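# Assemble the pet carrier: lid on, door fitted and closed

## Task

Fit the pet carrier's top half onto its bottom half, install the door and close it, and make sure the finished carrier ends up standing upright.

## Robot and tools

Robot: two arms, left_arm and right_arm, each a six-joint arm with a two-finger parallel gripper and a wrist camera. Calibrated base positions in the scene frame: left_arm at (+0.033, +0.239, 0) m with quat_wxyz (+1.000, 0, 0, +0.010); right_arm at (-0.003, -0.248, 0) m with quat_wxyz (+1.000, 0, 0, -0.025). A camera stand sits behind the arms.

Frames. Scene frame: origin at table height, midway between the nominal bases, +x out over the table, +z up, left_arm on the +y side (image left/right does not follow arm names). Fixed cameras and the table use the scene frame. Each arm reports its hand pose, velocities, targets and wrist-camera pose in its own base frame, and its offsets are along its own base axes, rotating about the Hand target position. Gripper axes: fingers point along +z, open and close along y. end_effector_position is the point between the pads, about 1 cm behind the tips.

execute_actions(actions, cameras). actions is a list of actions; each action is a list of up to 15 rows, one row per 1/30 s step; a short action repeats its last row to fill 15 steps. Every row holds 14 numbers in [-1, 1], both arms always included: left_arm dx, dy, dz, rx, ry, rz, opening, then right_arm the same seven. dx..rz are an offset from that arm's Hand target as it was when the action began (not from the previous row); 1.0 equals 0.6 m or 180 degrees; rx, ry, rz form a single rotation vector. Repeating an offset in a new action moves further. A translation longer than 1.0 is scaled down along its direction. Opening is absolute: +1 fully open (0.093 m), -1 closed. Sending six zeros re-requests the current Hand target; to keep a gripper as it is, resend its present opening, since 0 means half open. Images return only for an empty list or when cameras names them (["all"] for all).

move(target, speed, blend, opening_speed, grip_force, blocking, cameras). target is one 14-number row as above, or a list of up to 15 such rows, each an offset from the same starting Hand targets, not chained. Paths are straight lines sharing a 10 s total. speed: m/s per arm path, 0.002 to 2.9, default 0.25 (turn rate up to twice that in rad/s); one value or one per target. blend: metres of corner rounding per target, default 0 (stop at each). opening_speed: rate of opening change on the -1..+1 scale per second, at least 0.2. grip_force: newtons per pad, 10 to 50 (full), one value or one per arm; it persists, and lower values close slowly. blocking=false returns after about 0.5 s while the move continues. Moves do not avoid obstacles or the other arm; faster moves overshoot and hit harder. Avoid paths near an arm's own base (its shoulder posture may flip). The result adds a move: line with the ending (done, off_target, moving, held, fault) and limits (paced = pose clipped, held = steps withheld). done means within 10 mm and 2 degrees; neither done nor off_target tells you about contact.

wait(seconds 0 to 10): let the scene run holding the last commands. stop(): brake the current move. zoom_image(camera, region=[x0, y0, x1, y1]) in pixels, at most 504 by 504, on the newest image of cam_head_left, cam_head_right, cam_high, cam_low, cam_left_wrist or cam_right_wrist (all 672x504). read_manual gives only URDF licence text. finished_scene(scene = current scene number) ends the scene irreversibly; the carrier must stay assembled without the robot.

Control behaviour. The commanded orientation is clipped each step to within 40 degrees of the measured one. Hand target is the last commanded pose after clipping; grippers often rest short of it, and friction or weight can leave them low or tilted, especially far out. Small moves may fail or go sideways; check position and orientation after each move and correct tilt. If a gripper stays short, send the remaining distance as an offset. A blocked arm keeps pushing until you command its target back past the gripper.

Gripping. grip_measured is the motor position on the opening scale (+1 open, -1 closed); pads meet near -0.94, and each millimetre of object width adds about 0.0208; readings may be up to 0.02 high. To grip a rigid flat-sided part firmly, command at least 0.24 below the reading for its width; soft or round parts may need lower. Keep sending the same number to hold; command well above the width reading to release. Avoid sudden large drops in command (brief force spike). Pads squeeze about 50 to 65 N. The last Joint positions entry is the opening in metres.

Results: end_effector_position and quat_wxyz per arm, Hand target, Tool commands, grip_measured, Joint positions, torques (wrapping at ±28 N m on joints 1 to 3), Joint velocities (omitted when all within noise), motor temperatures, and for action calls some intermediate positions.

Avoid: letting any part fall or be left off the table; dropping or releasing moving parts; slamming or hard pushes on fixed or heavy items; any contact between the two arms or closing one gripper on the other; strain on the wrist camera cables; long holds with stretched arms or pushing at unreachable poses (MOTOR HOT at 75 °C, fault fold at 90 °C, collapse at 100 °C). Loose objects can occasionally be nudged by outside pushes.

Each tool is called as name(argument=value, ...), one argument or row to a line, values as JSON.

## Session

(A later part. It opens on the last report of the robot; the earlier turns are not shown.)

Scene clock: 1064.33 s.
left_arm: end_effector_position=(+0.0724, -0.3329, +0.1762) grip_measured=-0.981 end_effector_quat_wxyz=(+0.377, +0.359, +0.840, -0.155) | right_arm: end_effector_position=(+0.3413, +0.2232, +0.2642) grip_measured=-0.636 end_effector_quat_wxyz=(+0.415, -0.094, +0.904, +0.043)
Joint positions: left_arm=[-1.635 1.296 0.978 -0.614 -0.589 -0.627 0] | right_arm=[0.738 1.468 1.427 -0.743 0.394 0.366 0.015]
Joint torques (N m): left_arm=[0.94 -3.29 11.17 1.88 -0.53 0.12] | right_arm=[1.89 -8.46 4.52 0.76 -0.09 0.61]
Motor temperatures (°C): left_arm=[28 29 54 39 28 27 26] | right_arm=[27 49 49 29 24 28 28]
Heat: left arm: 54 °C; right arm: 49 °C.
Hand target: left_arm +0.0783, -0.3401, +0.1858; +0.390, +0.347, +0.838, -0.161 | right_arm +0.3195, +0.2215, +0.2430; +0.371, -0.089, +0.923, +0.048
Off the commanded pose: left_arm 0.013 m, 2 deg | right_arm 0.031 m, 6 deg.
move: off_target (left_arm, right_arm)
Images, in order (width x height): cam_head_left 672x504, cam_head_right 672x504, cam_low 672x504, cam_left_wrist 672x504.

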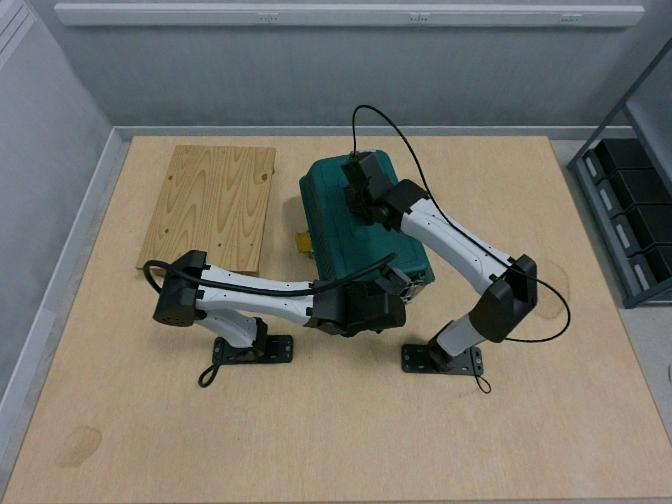

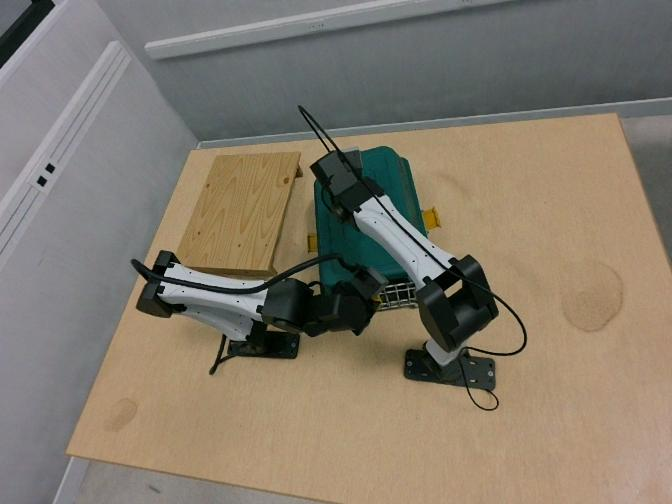

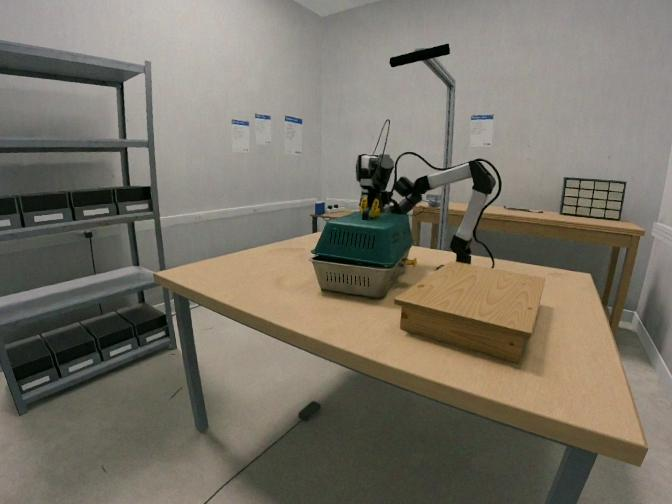

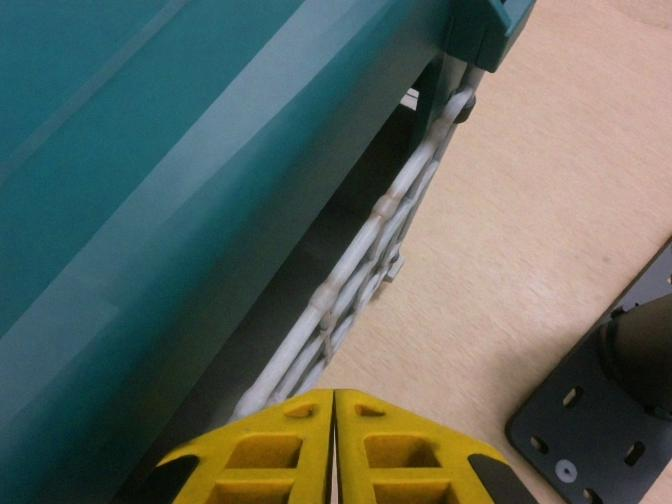

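move(
  target=[
    [-0.04,0,0,0,0,0,-1,0.02,0.003,0.008,0,0,0,-0.95],
    [-0.05,0.06,0.03,0,0,0,-1,0.02,0.003,0.008,0,0,0,-0.95],
  ],
  speed=0.05,
  cameras=["cam_head_left","cam_head_right","cam_low","cam_left_wrist"],
)

zoom_image(
  camera="cam_head_left",
  region=[350, 240, 440, 310],
)

zoom_image(
  camera="cam_left_wrist",
  region=[336, 0, 672, 250],
)

Scene clock: 1083.87 s.
left_arm: end_effector_position=(+0.0488, -0.3019, +0.1892) grip_measured=-0.981 end_effector_quat_wxyz=(+0.379, +0.360, +0.840, -0.144) | right_arm: end_effector_position=(+0.3347, +0.2189, +0.2552) grip_measured=-0.636 end_effector_quat_wxyz=(+0.392, -0.089, +0.915, +0.041)
Joint positions: left_arm=[-1.759 1.217 0.995 -0.805 -0.669 -0.756 0] | right_arm=[0.735 1.468 1.427 -0.793 0.377 0.393 0.015]
Joint torques (N m): left_arm=[-1.24 -5 10.8 1.46 -0.66 -0.07] | right_arm=[0.36 -5.34 8.4 1.12 -0.08 0.15]
Heat: left arm: 54 °C; right arm: 50 °C.
Hand target: left_arm +0.0483, -0.3042, +0.2040; +0.390, +0.347, +0.838, -0.161 | right_arm +0.3315, +0.2232, +0.2477; +0.370, -0.089, +0.923, +0.048
Off the commanded pose: left_arm 0.015 m, 3 deg | right_arm 0.009 m, 3 deg.
move: off_target (left_arm, right_arm)
Images, in order (width x height): cam_head_left 672x504, cam_head_right 672x504, cam_low 672x504, cam_left_wrist 672x504.

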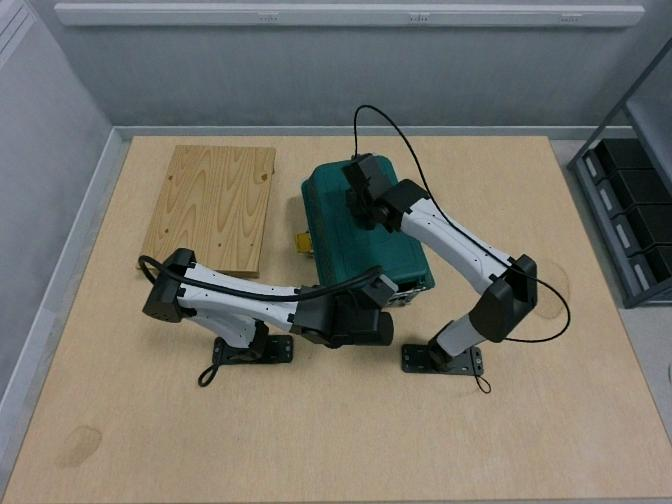

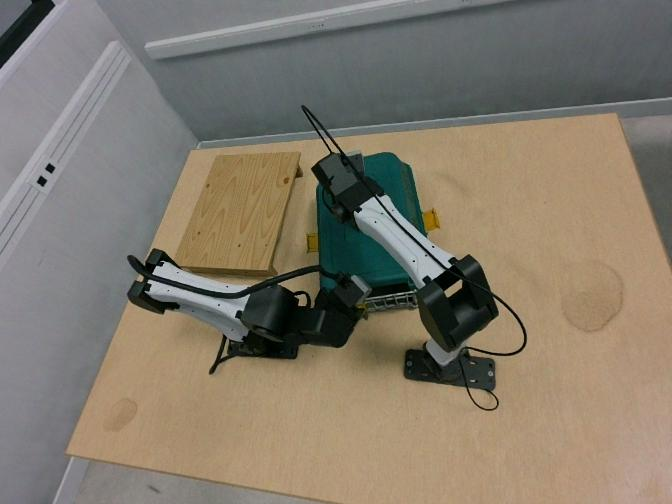

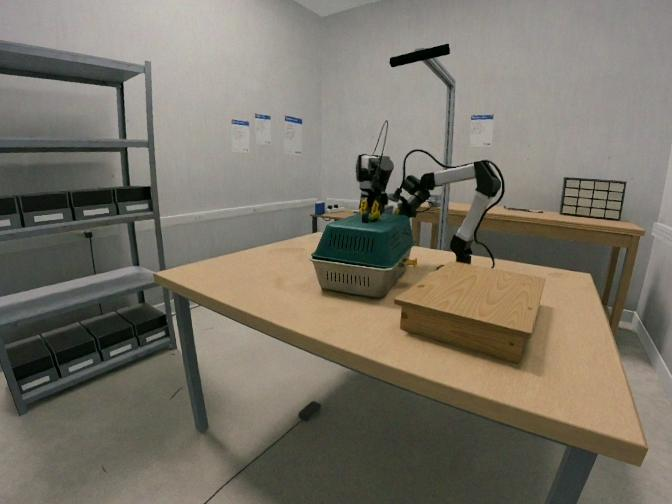

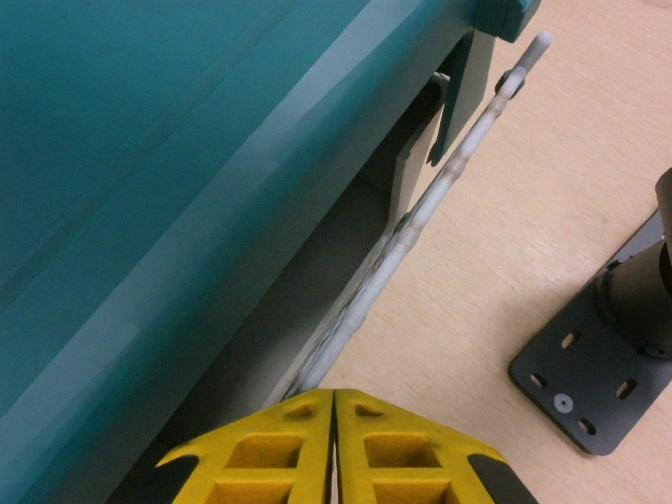

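Scaled by 5.600 from the camera's 672x504 image, which has a finer 960x720 frame.

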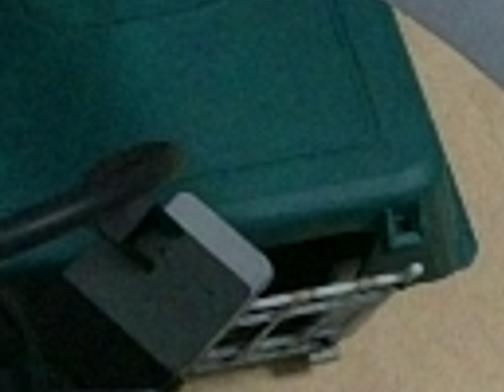

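Scaled by 1.500 from the camera's 672x504 image, which has a finer 960x720 frame.

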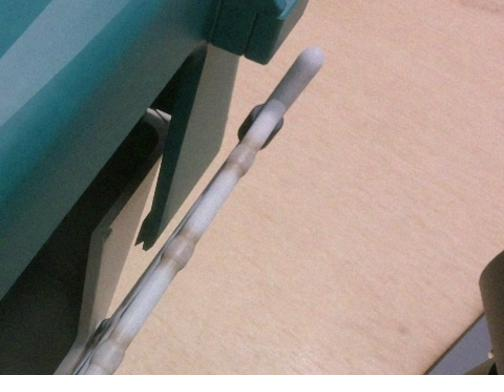

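move(
  target=[
    [-0.005,0,0,0,0,0,-1,0,0,0.12,0,-0.01,0,-0.95],
    [-0.005,0,0,0,0,0,-1,0.06,0,0.13,0,-0.018,0,-0.95],
  ],
  speed=0.08,
)

move(
  target=[
    [-0.06,0,0,0,0,0,-1,0,0,0,0,0,0,-0.95],
    [-0.06,-0.16,0,0,0,0,-1,0,0,0,0,0,0,-0.95],
  ],
  speed=0.08,
  cameras=["cam_head_left","cam_head_right","cam_low","cam_left_wrist"],
)

Scene clock: 1102.63 s.
left_arm: end_effector_position=(+0.0460, -0.3006, +0.1888) grip_measured=-0.981 end_effector_quat_wxyz=(+0.379, +0.360, +0.840, -0.143) | right_arm: end_effector_position=(+0.3578, +0.2185, +0.3020) grip_measured=-0.636 end_effector_quat_wxyz=(+0.363, -0.098, +0.926, +0.026)
Joint positions: left_arm=[-1.773 1.217 0.995 -0.815 -0.677 -0.771 0] | right_arm=[0.68 1.649 1.846 -1.089 0.332 0.35 0.015]
Joint torques (N m): left_arm=[-1.24 -4.57 11.25 1.45 -0.67 -0.07] | right_arm=[-0.25 -8.79 9.99 1.77 0.19 -0.19]
Heat: left arm: 54 °C; right arm: 50 °C.
Hand target: left_arm +0.0453, -0.3042, +0.2040; +0.390, +0.347, +0.838, -0.161 | right_arm +0.3674, +0.2232, +0.3257; +0.396, -0.091, +0.912, +0.046
Off the commanded pose: left_arm 0.016 m, 3 deg | right_arm 0.026 m, 5 deg.
move: off_target (left_arm, right_arm)

Scene clock: 1105.00 s.
left_arm: end_effector_position=(+0.0099, -0.3722, +0.1926) grip_measured=-0.981 end_effector_quat_wxyz=(+0.389, +0.356, +0.838, -0.140) | right_arm: end_effector_position=(+0.3577, +0.2186, +0.3019) grip_measured=-0.636 end_effector_quat_wxyz=(+0.362, -0.099, +0.926, +0.026)
Joint positions: left_arm=[-1.854 1.542 1.27 -0.827 -0.738 -0.865 0] | right_arm=[0.68 1.649 1.846 -1.089 0.332 0.349 0.015]
Joint torques (N m): left_arm=[-0.31 -6.52 7.98 1.33 -0.47 0.06] | right_arm=[-0.25 -8.77 9.98 1.77 0.18 -0.18]
Heat: left arm: 54 °C; right arm: 50 °C.
Hand target: left_arm +0.0100, -0.3713, +0.1933; +0.389, +0.355, +0.838, -0.140 (not the last commanded pose) | right_arm +0.3674, +0.2232, +0.3257; +0.396, -0.091, +0.912, +0.046
Off the commanded pose: left_arm 0.030 m, 3 deg | right_arm 0.026 m, 5 deg.
move: held (left_arm; a check stopped the path), off_target (right_arm); path passed 1 of 2 targets; limits=held
pose unreachable (left arm): on one or more control steps of this call, first in action 0 (counted from 0), this arm could not follow its commanded pose, so it was not sent that pose on those steps. It may still have moved: this result reports where it is.
cause: moving toward the commanded pose would bring a part of the arm too close to another arm (this arm's wrist camera and the right arm's upper arm (the part past joint 2), where that arm would come to rest).
Images, in order (width x height): cam_head_left 672x504, cam_head_right 672x504, cam_low 672x504, cam_left_wrist 672x504.

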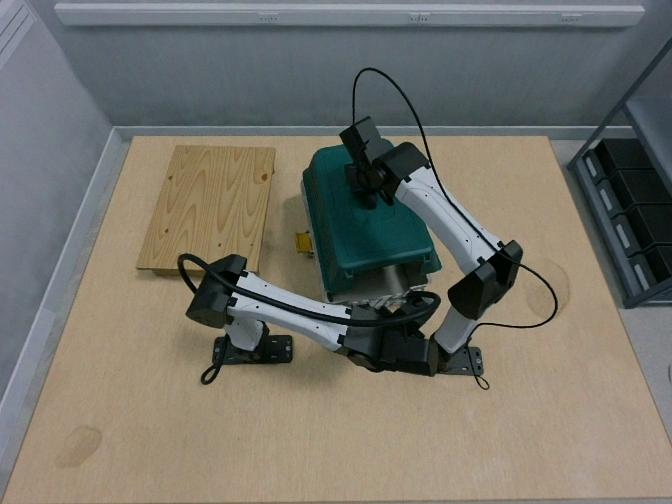

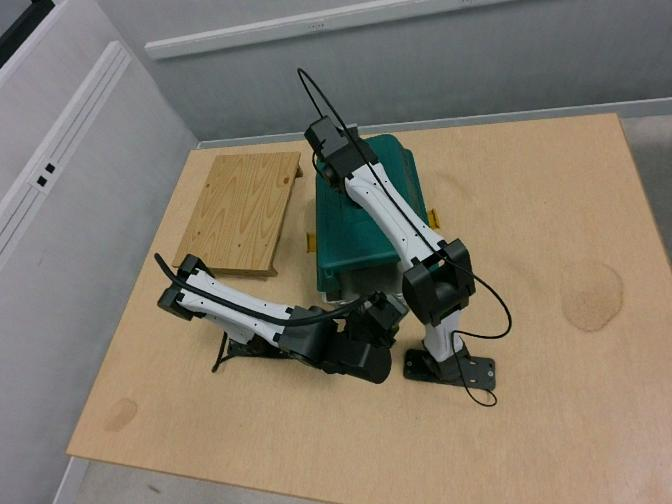

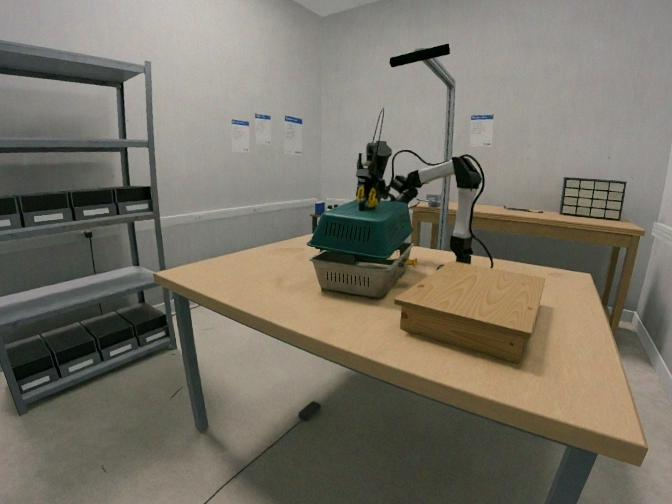

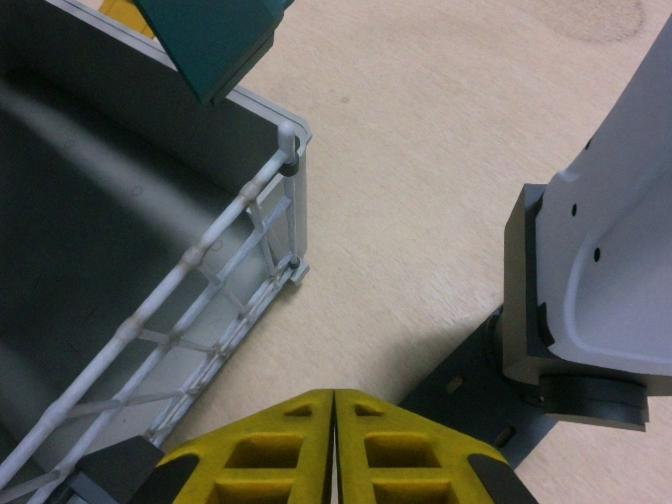

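move(
  target=[
    [0.0,0.02,0.01,0,0,0,-1,0,0,0,0,0,0,-0.95],
    [0.105,0.02,0.01,0,0,0,-1,0,0,0,0,0,0,-0.95],
  ],
  speed=0.05,
  cameras=["cam_head_left","cam_head_right","cam_left_wrist"],
)

Scene clock: 1120.07 s.
left_arm: end_effector_position=(+0.0707, -0.3588, +0.1919) grip_measured=-0.981 end_effector_quat_wxyz=(+0.384, +0.363, +0.840, -0.124) | right_arm: end_effector_position=(+0.3577, +0.2186, +0.3019) grip_measured=-0.636 end_effector_quat_wxyz=(+0.362, -0.099, +0.926, +0.026)
Joint positions: left_arm=[-1.653 1.438 1.167 -0.721 -0.635 -0.642 0] | right_arm=[0.68 1.649 1.846 -1.089 0.332 0.349 0.015]
Joint torques (N m): left_arm=[0.68 -7.66 7.61 1.85 -0.36 0.21] | right_arm=[-0.27 -8.77 9.99 1.77 0.18 -0.18]
Heat: left arm: 52 °C; right arm: 51 °C.
Hand target: left_arm +0.0730, -0.3593, +0.1993; +0.389, +0.355, +0.838, -0.140 | right_arm +0.3674, +0.2232, +0.3257; +0.396, -0.091, +0.912, +0.046
Off the commanded pose: left_arm 0.008 m, 2 deg | right_arm 0.026 m, 5 deg.
move: off_target (right_arm)
Images, in order (width x height): cam_head_left 672x504, cam_head_right 672x504, cam_left_wrist 672x504.

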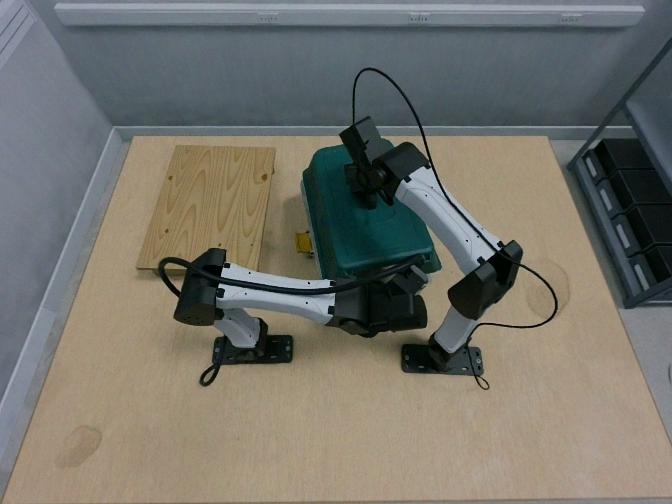

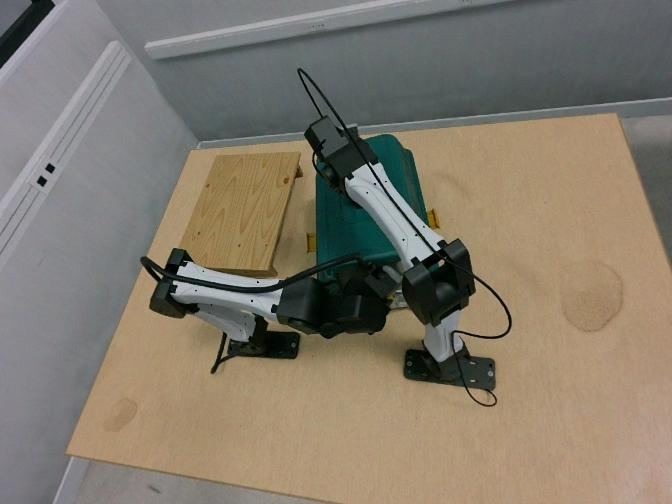

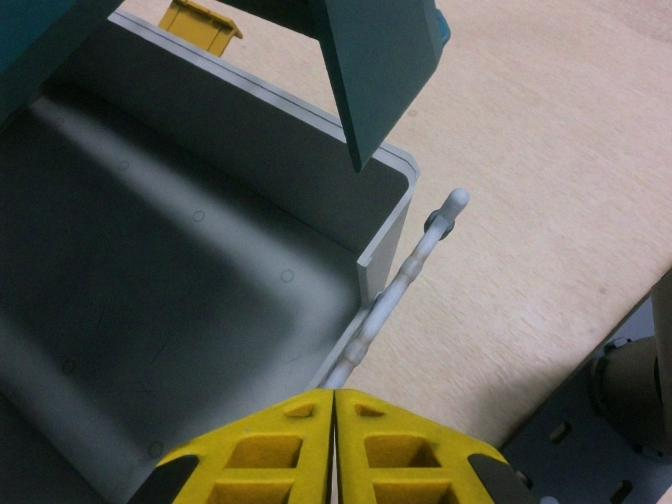

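move(
  target=[0.035,0,0,0,0,0,-1,0,0,0,0,0,0,-0.95],
  speed=0.04,
  cameras=["cam_left_wrist"],
)

Scene clock: 1127.60 s.
left_arm: end_effector_position=(+0.0919, -0.3593, +0.1914) grip_measured=-0.981 end_effector_quat_wxyz=(+0.383, +0.362, +0.840, -0.124) | right_arm: end_effector_position=(+0.3577, +0.2186, +0.3019) grip_measured=-0.636 end_effector_quat_wxyz=(+0.362, -0.099, +0.926, +0.026)
Joint positions: left_arm=[-1.576 1.427 1.149 -0.671 -0.59 -0.567 0] | right_arm=[0.68 1.649 1.846 -1.089 0.332 0.349 0.015]
Joint torques (N m): left_arm=[0.58 -7.77 7.68 1.94 -0.32 0.11] | right_arm=[-0.27 -8.79 9.98 1.77 0.18 -0.19]
Heat: left arm: 51 °C; right arm: 52 °C.
Hand target: left_arm +0.0939, -0.3593, +0.1993; +0.389, +0.355, +0.838, -0.141 | right_arm +0.3674, +0.2232, +0.3257; +0.396, -0.091, +0.912, +0.046
Off the commanded pose: left_arm 0.008 m, 2 deg | right_arm 0.026 m, 5 deg.
move: off_target (right_arm)
Images, in order (width x height): cam_left_wrist 672x504.

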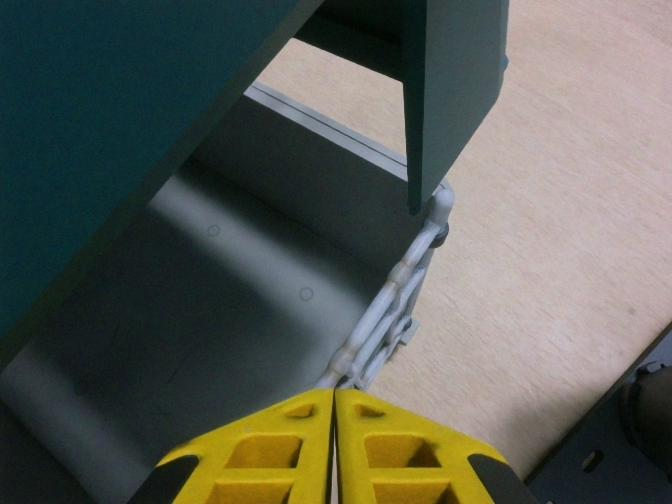

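move(
  target=[-0.02,0,0,0,0,0,-1,0,0,0,0,0,0,-0.95],
  speed=0.04,
  cameras=["cam_left_wrist"],
)

zoom_image(
  camera="cam_left_wrist",
  region=[300, 150, 552, 350],
)

Scene clock: 1139.53 s.
left_arm: end_effector_position=(+0.0820, -0.3613, +0.1911) grip_measured=-0.981 end_effector_quat_wxyz=(+0.380, +0.365, +0.840, -0.133) | right_arm: end_effector_position=(+0.3577, +0.2186, +0.3019) grip_measured=-0.636 end_effector_quat_wxyz=(+0.362, -0.099, +0.926, +0.026)
Joint positions: left_arm=[-1.603 1.427 1.149 -0.673 -0.59 -0.589 0] | right_arm=[0.68 1.649 1.846 -1.089 0.332 0.349 0.015]
Joint torques (N m): left_arm=[-1.02 -7.23 8.54 1.64 -0.57 -0.06] | right_arm=[-0.27 -8.76 9.98 1.77 0.19 -0.18]
Motor temperatures (°C): left_arm=[28 32 50 39 28 27 26] | right_arm=[27 47 53 34 24 27 28]
Heat: left arm: 50 °C; right arm: 53 °C.
Hand target: left_arm +0.0819, -0.3593, +0.1993; +0.389, +0.355, +0.838, -0.140 | right_arm +0.3674, +0.2232, +0.3257; +0.396, -0.091, +0.912, +0.046
Off the commanded pose: left_arm 0.008 m, 2 deg | right_arm 0.026 m, 5 deg.
move: off_target (right_arm)
Images, in order (width x height): cam_left_wrist 672x504.

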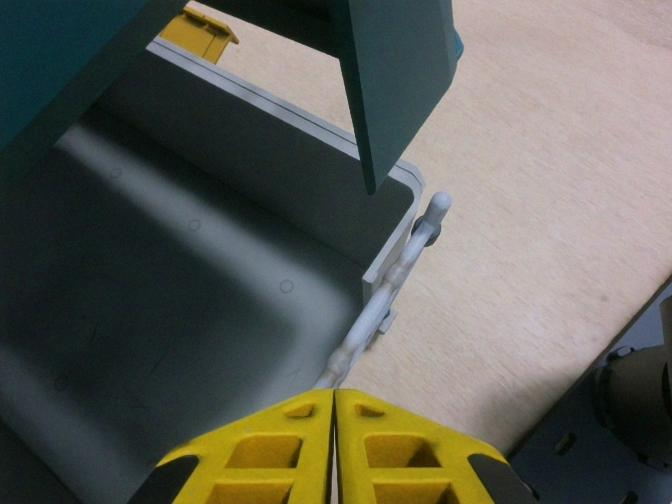

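Scaled by 2.000 from the camera's 672x504 image, which has a finer 960x720 frame.

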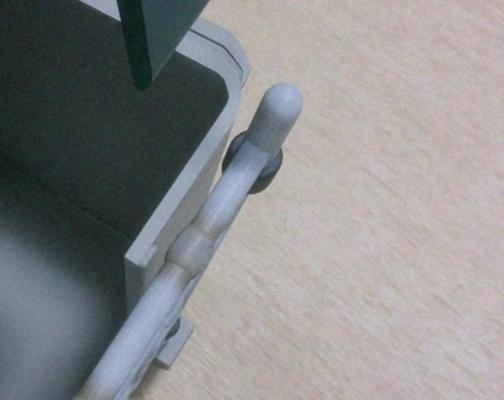

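move(
  target=[0,0,0,0,0,0,-1,-0.02,0,-0.012,0,0,0,-0.95],
  speed=0.05,
  cameras=["cam_head_left","cam_head_right","cam_low","cam_left_wrist"],
)

zoom_image(
  camera="cam_left_wrist",
  region=[300, 0, 552, 200],
)

zoom_image(
  camera="cam_low",
  region=[290, 190, 430, 310],
)

Scene clock: 1158.30 s.
left_arm: end_effector_position=(+0.0820, -0.3613, +0.1911) grip_measured=-0.981 end_effector_quat_wxyz=(+0.380, +0.365, +0.840, -0.133) | right_arm: end_effector_position=(+0.3557, +0.2219, +0.2920) grip_measured=-0.636 end_effector_quat_wxyz=(+0.357, -0.102, +0.928, +0.025)
Joint positions: left_arm=[-1.603 1.427 1.149 -0.673 -0.59 -0.589 0] | right_arm=[0.689 1.644 1.806 -1.066 0.332 0.353 0.015]
Joint torques (N m): left_arm=[-1.02 -7.23 8.54 1.64 -0.57 -0.06] | right_arm=[0.94 -12.27 6.93 1.78 0.32 -0.03]
Heat: left arm: 49 °C; right arm: 54 °C.
Hand target: left_arm +0.0819, -0.3593, +0.1993; +0.389, +0.355, +0.838, -0.140 | right_arm +0.3555, +0.2231, +0.3186; +0.396, -0.090, +0.912, +0.046
Off the commanded pose: left_arm 0.008 m, 2 deg | right_arm 0.026 m, 6 deg.
move: off_target (right_arm)
Images, in order (width x height): cam_head_left 672x504, cam_head_right 672x504, cam_low 672x504, cam_left_wrist 672x504.

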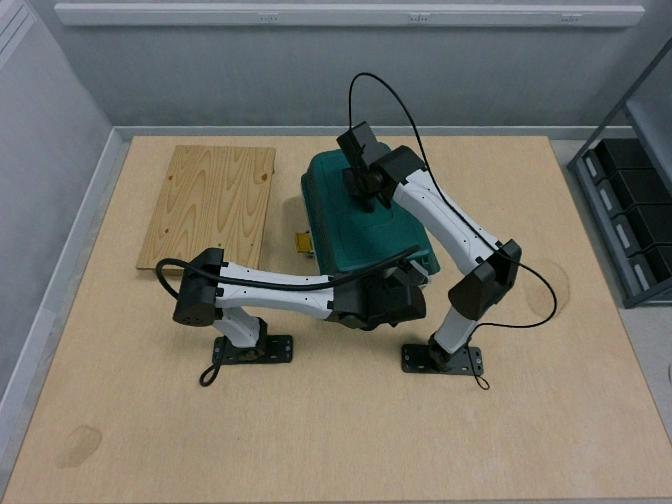

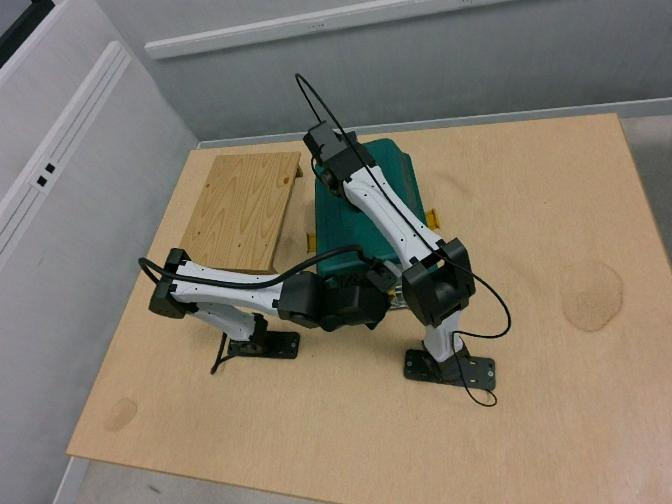

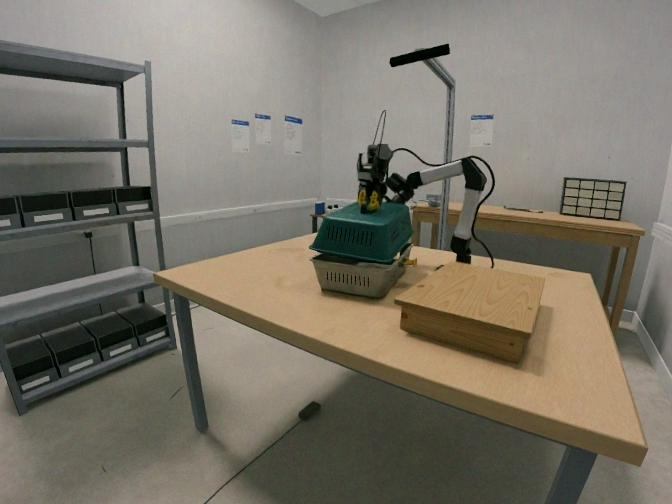

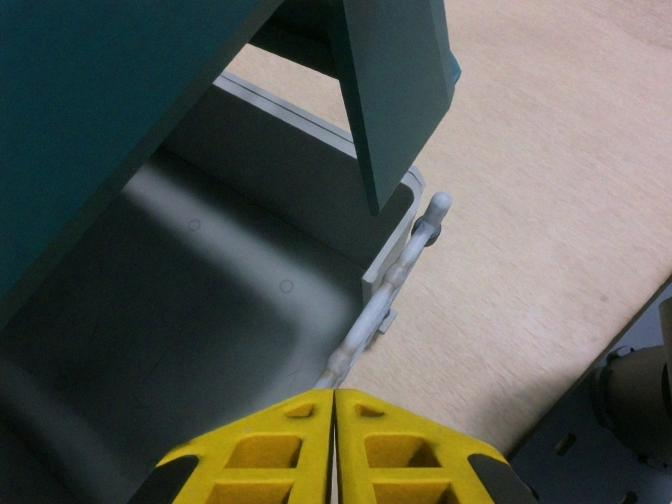

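Scaled by 2.000 from the camera's 672x504 image, which has a finer 960x720 frame.

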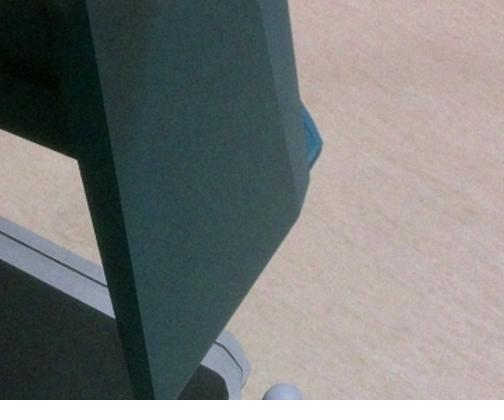

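Scaled by 3.600 from the camera's 672x504 image, which has a finer 960x720 frame.

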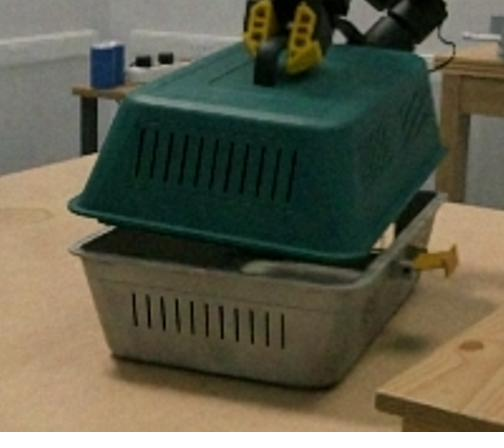

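move(
  target=[0,0,0,0,0,0,-1,-0.015,0,-0.012,0,-0.008,0,-0.95],
  speed=0.05,
  cameras=["cam_head_left","cam_left_wrist"],
)

zoom_image(
  camera="cam_left_wrist",
  region=[300, 0, 552, 200],
)

Scene clock: 1166.03 s.
left_arm: end_effector_position=(+0.0820, -0.3613, +0.1911) grip_measured=-0.981 end_effector_quat_wxyz=(+0.380, +0.365, +0.840, -0.133) | right_arm: end_effector_position=(+0.3455, +0.2231, +0.2850) grip_measured=-0.636 end_effector_quat_wxyz=(+0.367, -0.105, +0.924, +0.028)
Joint positions: left_arm=[-1.603 1.427 1.149 -0.673 -0.59 -0.59 0] | right_arm=[0.714 1.587 1.703 -1.005 0.35 0.363 0.015]
Joint torques (N m): left_arm=[-1.02 -7.23 8.54 1.64 -0.57 -0.06] | right_arm=[0.99 -11.78 6.91 1.79 0.43 -0.03]
Heat: left arm: 49 °C; right arm: 54 °C.
Hand target: left_arm +0.0819, -0.3593, +0.1993; +0.389, +0.355, +0.838, -0.140 | right_arm +0.3465, +0.2233, +0.3112; +0.408, -0.091, +0.907, +0.045
Off the commanded pose: left_arm 0.008 m, 2 deg | right_arm 0.026 m, 6 deg.
move: off_target (right_arm)
Images, in order (width x height): cam_head_left 672x504, cam_left_wrist 672x504.

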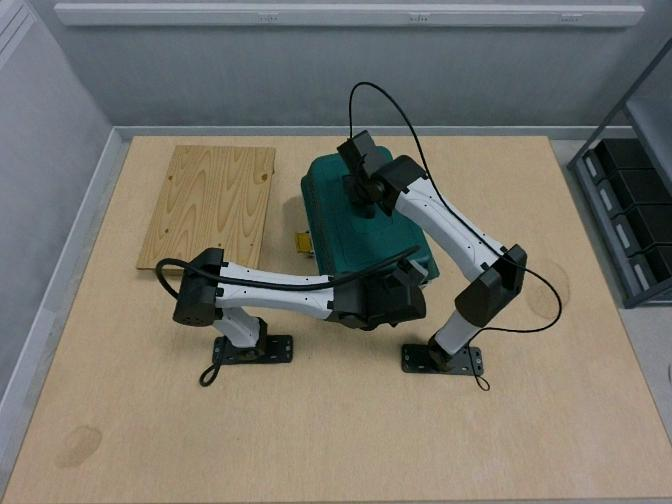

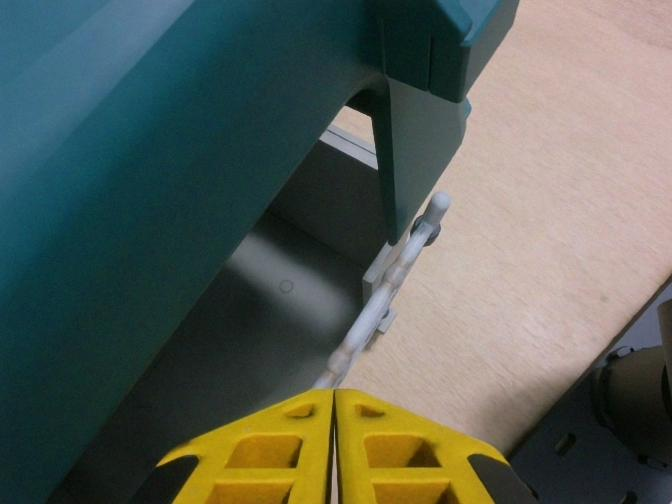

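Scaled by 2.000 from the camera's 672x504 image, which has a finer 960x720 frame.

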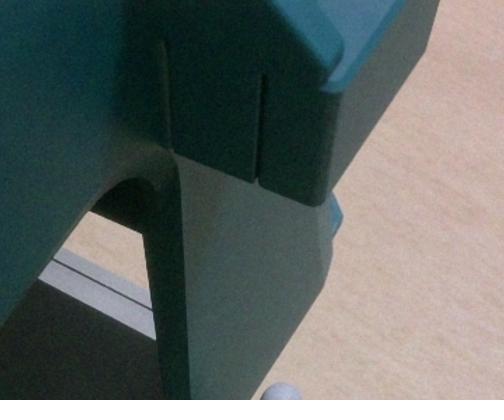

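move(
  target=[0,0,0,0,0,0,-1,-0.018,0.003,-0.006,0,0.002,0,-0.95],
  speed=0.05,
  cameras=["cam_head_left","cam_left_wrist"],
)

zoom_image(
  camera="cam_left_wrist",
  region=[340, 40, 592, 240],
)

Scene clock: 1177.27 s.
left_arm: end_effector_position=(+0.0818, -0.3613, +0.1911) grip_measured=-0.981 end_effector_quat_wxyz=(+0.379, +0.365, +0.840, -0.133) | right_arm: end_effector_position=(+0.3392, +0.2249, +0.2865) grip_measured=-0.636 end_effector_quat_wxyz=(+0.376, -0.101, +0.921, +0.029)
Joint positions: left_arm=[-1.604 1.427 1.149 -0.673 -0.59 -0.591 0] | right_arm=[0.738 1.563 1.673 -0.988 0.375 0.383 0.015]
Joint torques (N m): left_arm=[-0.96 -7.21 8.55 1.64 -0.57 -0.05] | right_arm=[1.28 -11.44 6.74 1.64 0.35 0]
Motor temperatures (°C): left_arm=[28 33 49 38 28 27 26] | right_arm=[27 50 55 35 24 27 28]
Heat: left arm: 49 °C; right arm: 55 °C.
Hand target: left_arm +0.0820, -0.3593, +0.1993; +0.389, +0.355, +0.838, -0.140 | right_arm +0.3357, +0.2250, +0.3077; +0.405, -0.091, +0.909, +0.045
Off the commanded pose: left_arm 0.008 m, 2 deg | right_arm 0.021 m, 4 deg.
move: off_target (right_arm)
Images, in order (width x height): cam_head_left 672x504, cam_left_wrist 672x504.

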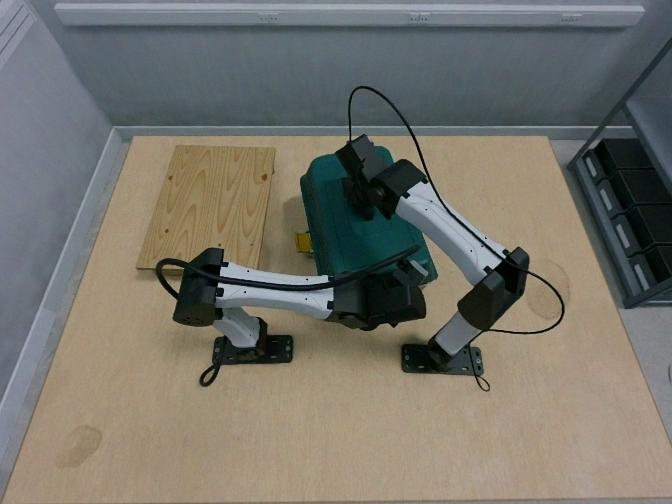

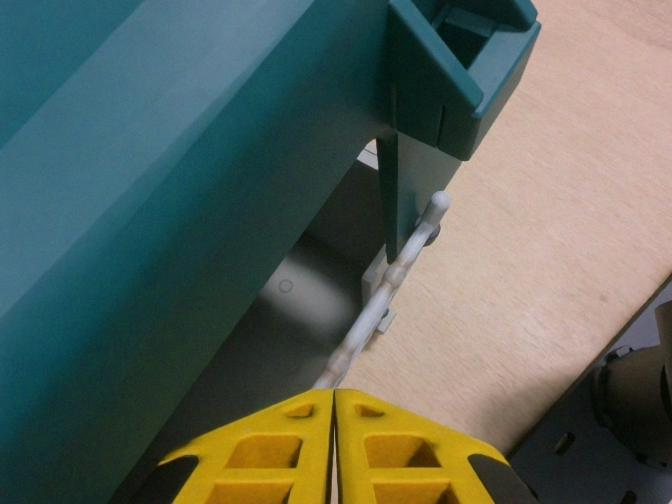

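Scaled by 2.000 from the camera's 672x504 image, which has a finer 960x720 frame.

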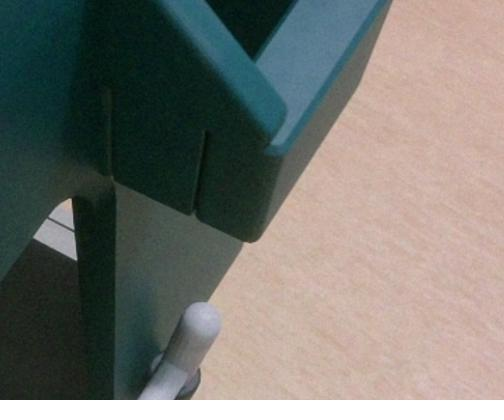

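move(
  target=[0,0,0,0,0,0,-1,-0.015,0.006,-0.006,0,0.002,0,-0.95],
  speed=0.05,
  cameras=["cam_head_left","cam_left_wrist","cam_low"],
)

zoom_image(
  camera="cam_left_wrist",
  region=[340, 40, 592, 240],
)

zoom_image(
  camera="cam_low",
  region=[290, 190, 430, 310],
)

Scene clock: 1201.87 s.
left_arm: end_effector_position=(+0.0791, -0.3617, +0.1909) grip_measured=-0.981 end_effector_quat_wxyz=(+0.378, +0.367, +0.839, -0.135) | right_arm: end_effector_position=(+0.3345, +0.2277, +0.2878) grip_measured=-0.636 end_effector_quat_wxyz=(+0.384, -0.100, +0.918, +0.027)
Joint positions: left_arm=[-1.611 1.427 1.149 -0.674 -0.589 -0.592 0] | right_arm=[0.761 1.55 1.656 -0.977 0.4 0.395 0.015]
Joint torques (N m): left_arm=[-0.27 -7.21 8.54 1.65 -0.58 -0.03] | right_arm=[1.72 -11.18 6.53 1.48 0.29 0.13]
Motor temperatures (°C): left_arm=[28 34 48 38 28 27 26] | right_arm=[27 56 52 33 24 27 28]
Heat: left arm: 48 °C; right arm: 56 °C.
Hand target: left_arm +0.0820, -0.3593, +0.1993; +0.389, +0.355, +0.838, -0.140 | right_arm +0.3267, +0.2285, +0.3041; +0.402, -0.091, +0.910, +0.045
Off the commanded pose: left_arm 0.009 m, 2 deg | right_arm 0.018 m, 3 deg.
move: off_target (right_arm)
Images, in order (width x height): cam_head_left 672x504, cam_low 672x504, cam_left_wrist 672x504.

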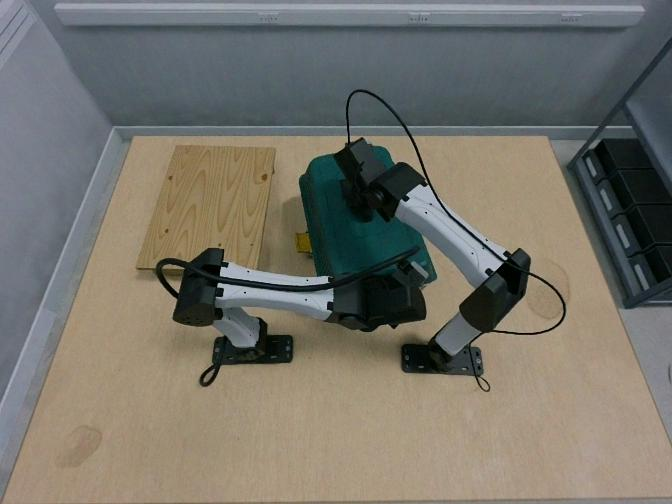

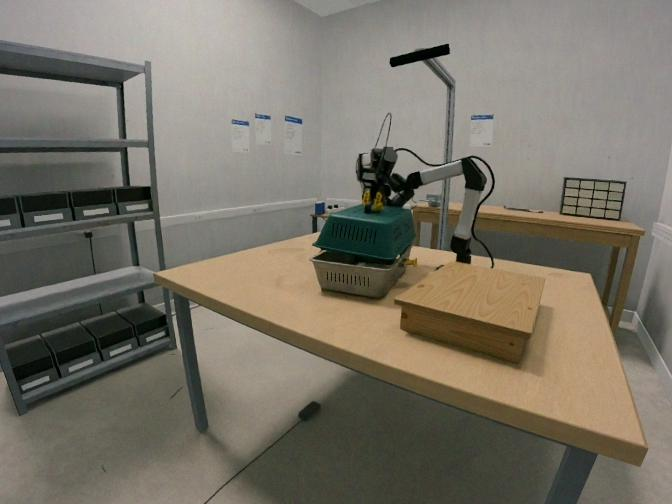

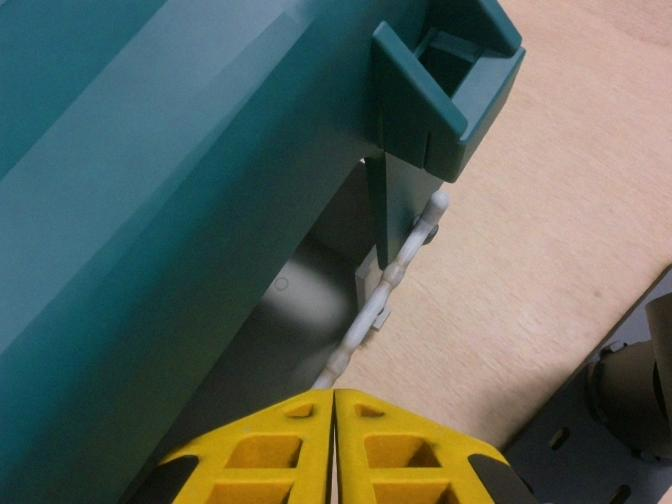

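Scaled by 2.000 from the camera's 672x504 image, which has a finer 960x720 frame.

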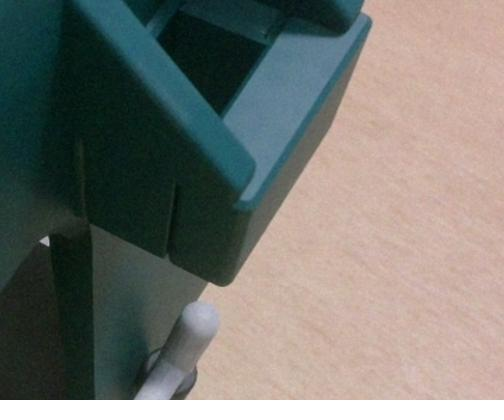

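Scaled by 3.600 from the camera's 672x504 image, which has a finer 960x720 frame.

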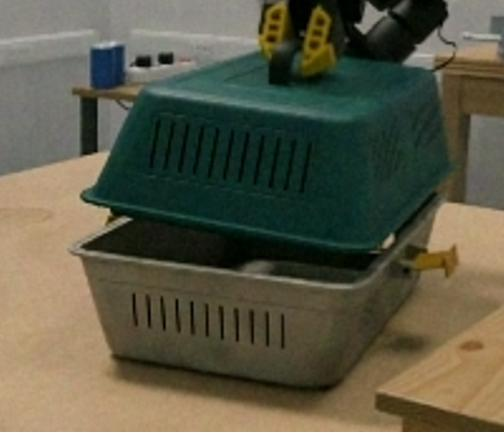

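zoom_image(
  camera="cam_left_wrist",
  region=[340, 160, 470, 300],
)

Scaled by 3.600 from the camera's 672x504 image, which has a finer 960x720 frame.

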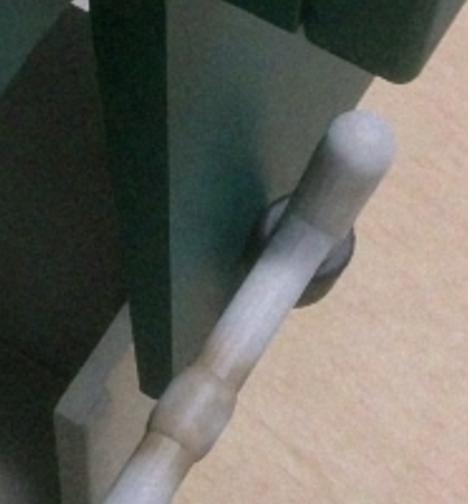

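move(
  target=[0,0,0,0,0,0,-1,-0.01,-0.006,-0.006,0,-0.006,0,-0.95],
  speed=0.05,
  cameras=["cam_head_left","cam_left_wrist"],
)

zoom_image(
  camera="cam_left_wrist",
  region=[340, 40, 592, 240],
)

Scene clock: 1239.30 s.
left_arm: end_effector_position=(+0.0742, -0.3626, +0.1901) grip_measured=-0.981 end_effector_quat_wxyz=(+0.374, +0.373, +0.838, -0.138) | right_arm: end_effector_position=(+0.3303, +0.2258, +0.2888) grip_measured=-0.636 end_effector_quat_wxyz=(+0.399, -0.097, +0.911, +0.032)
Joint positions: left_arm=[-1.621 1.427 1.149 -0.676 -0.581 -0.593 0] | right_arm=[0.771 1.506 1.594 -0.926 0.417 0.396 0.015]
Joint torques (N m): left_arm=[0.73 -7.23 8.54 1.67 -0.68 -0.04] | right_arm=[1.83 -10.69 6.19 1.4 0.29 0.11]
Heat: left arm: 48 °C; right arm: 54 °C.
Hand target: left_arm +0.0819, -0.3594, +0.1993; +0.389, +0.355, +0.838, -0.141 | right_arm +0.3206, +0.2250, +0.3006; +0.411, -0.091, +0.906, +0.044
Off the commanded pose: left_arm 0.012 m, 3 deg | right_arm 0.015 m, 2 deg.
move: off_target (left_arm, right_arm)
Images, in order (width x height): cam_head_left 672x504, cam_left_wrist 672x504.

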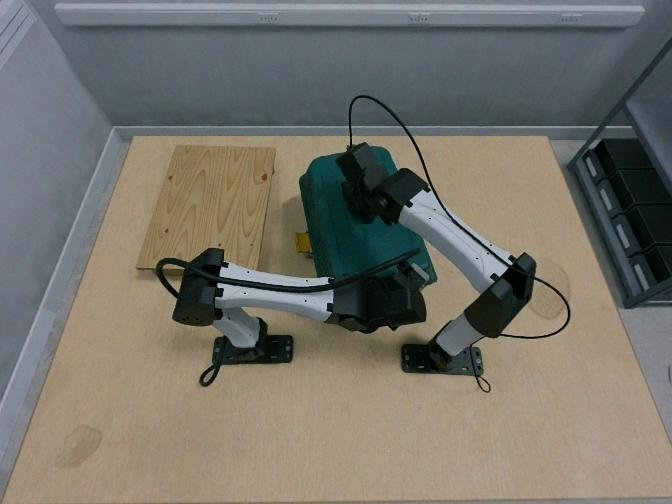

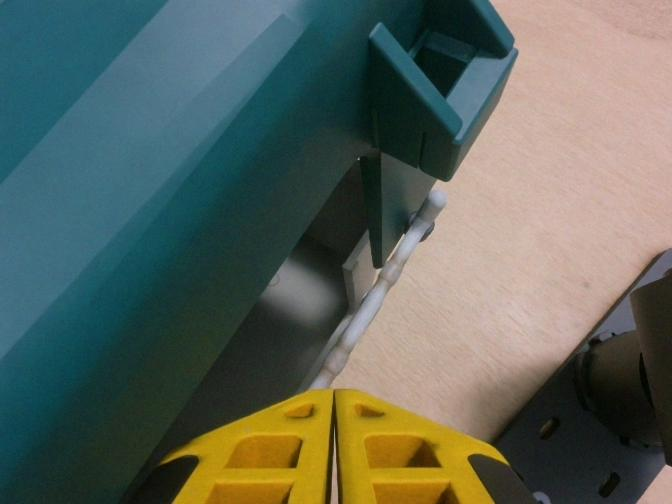

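Scaled by 2.000 from the camera's 672x504 image, which has a finer 960x720 frame.

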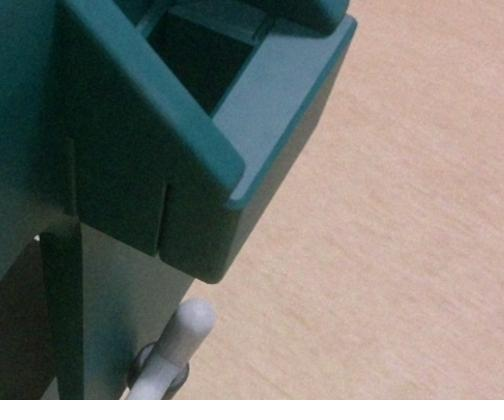

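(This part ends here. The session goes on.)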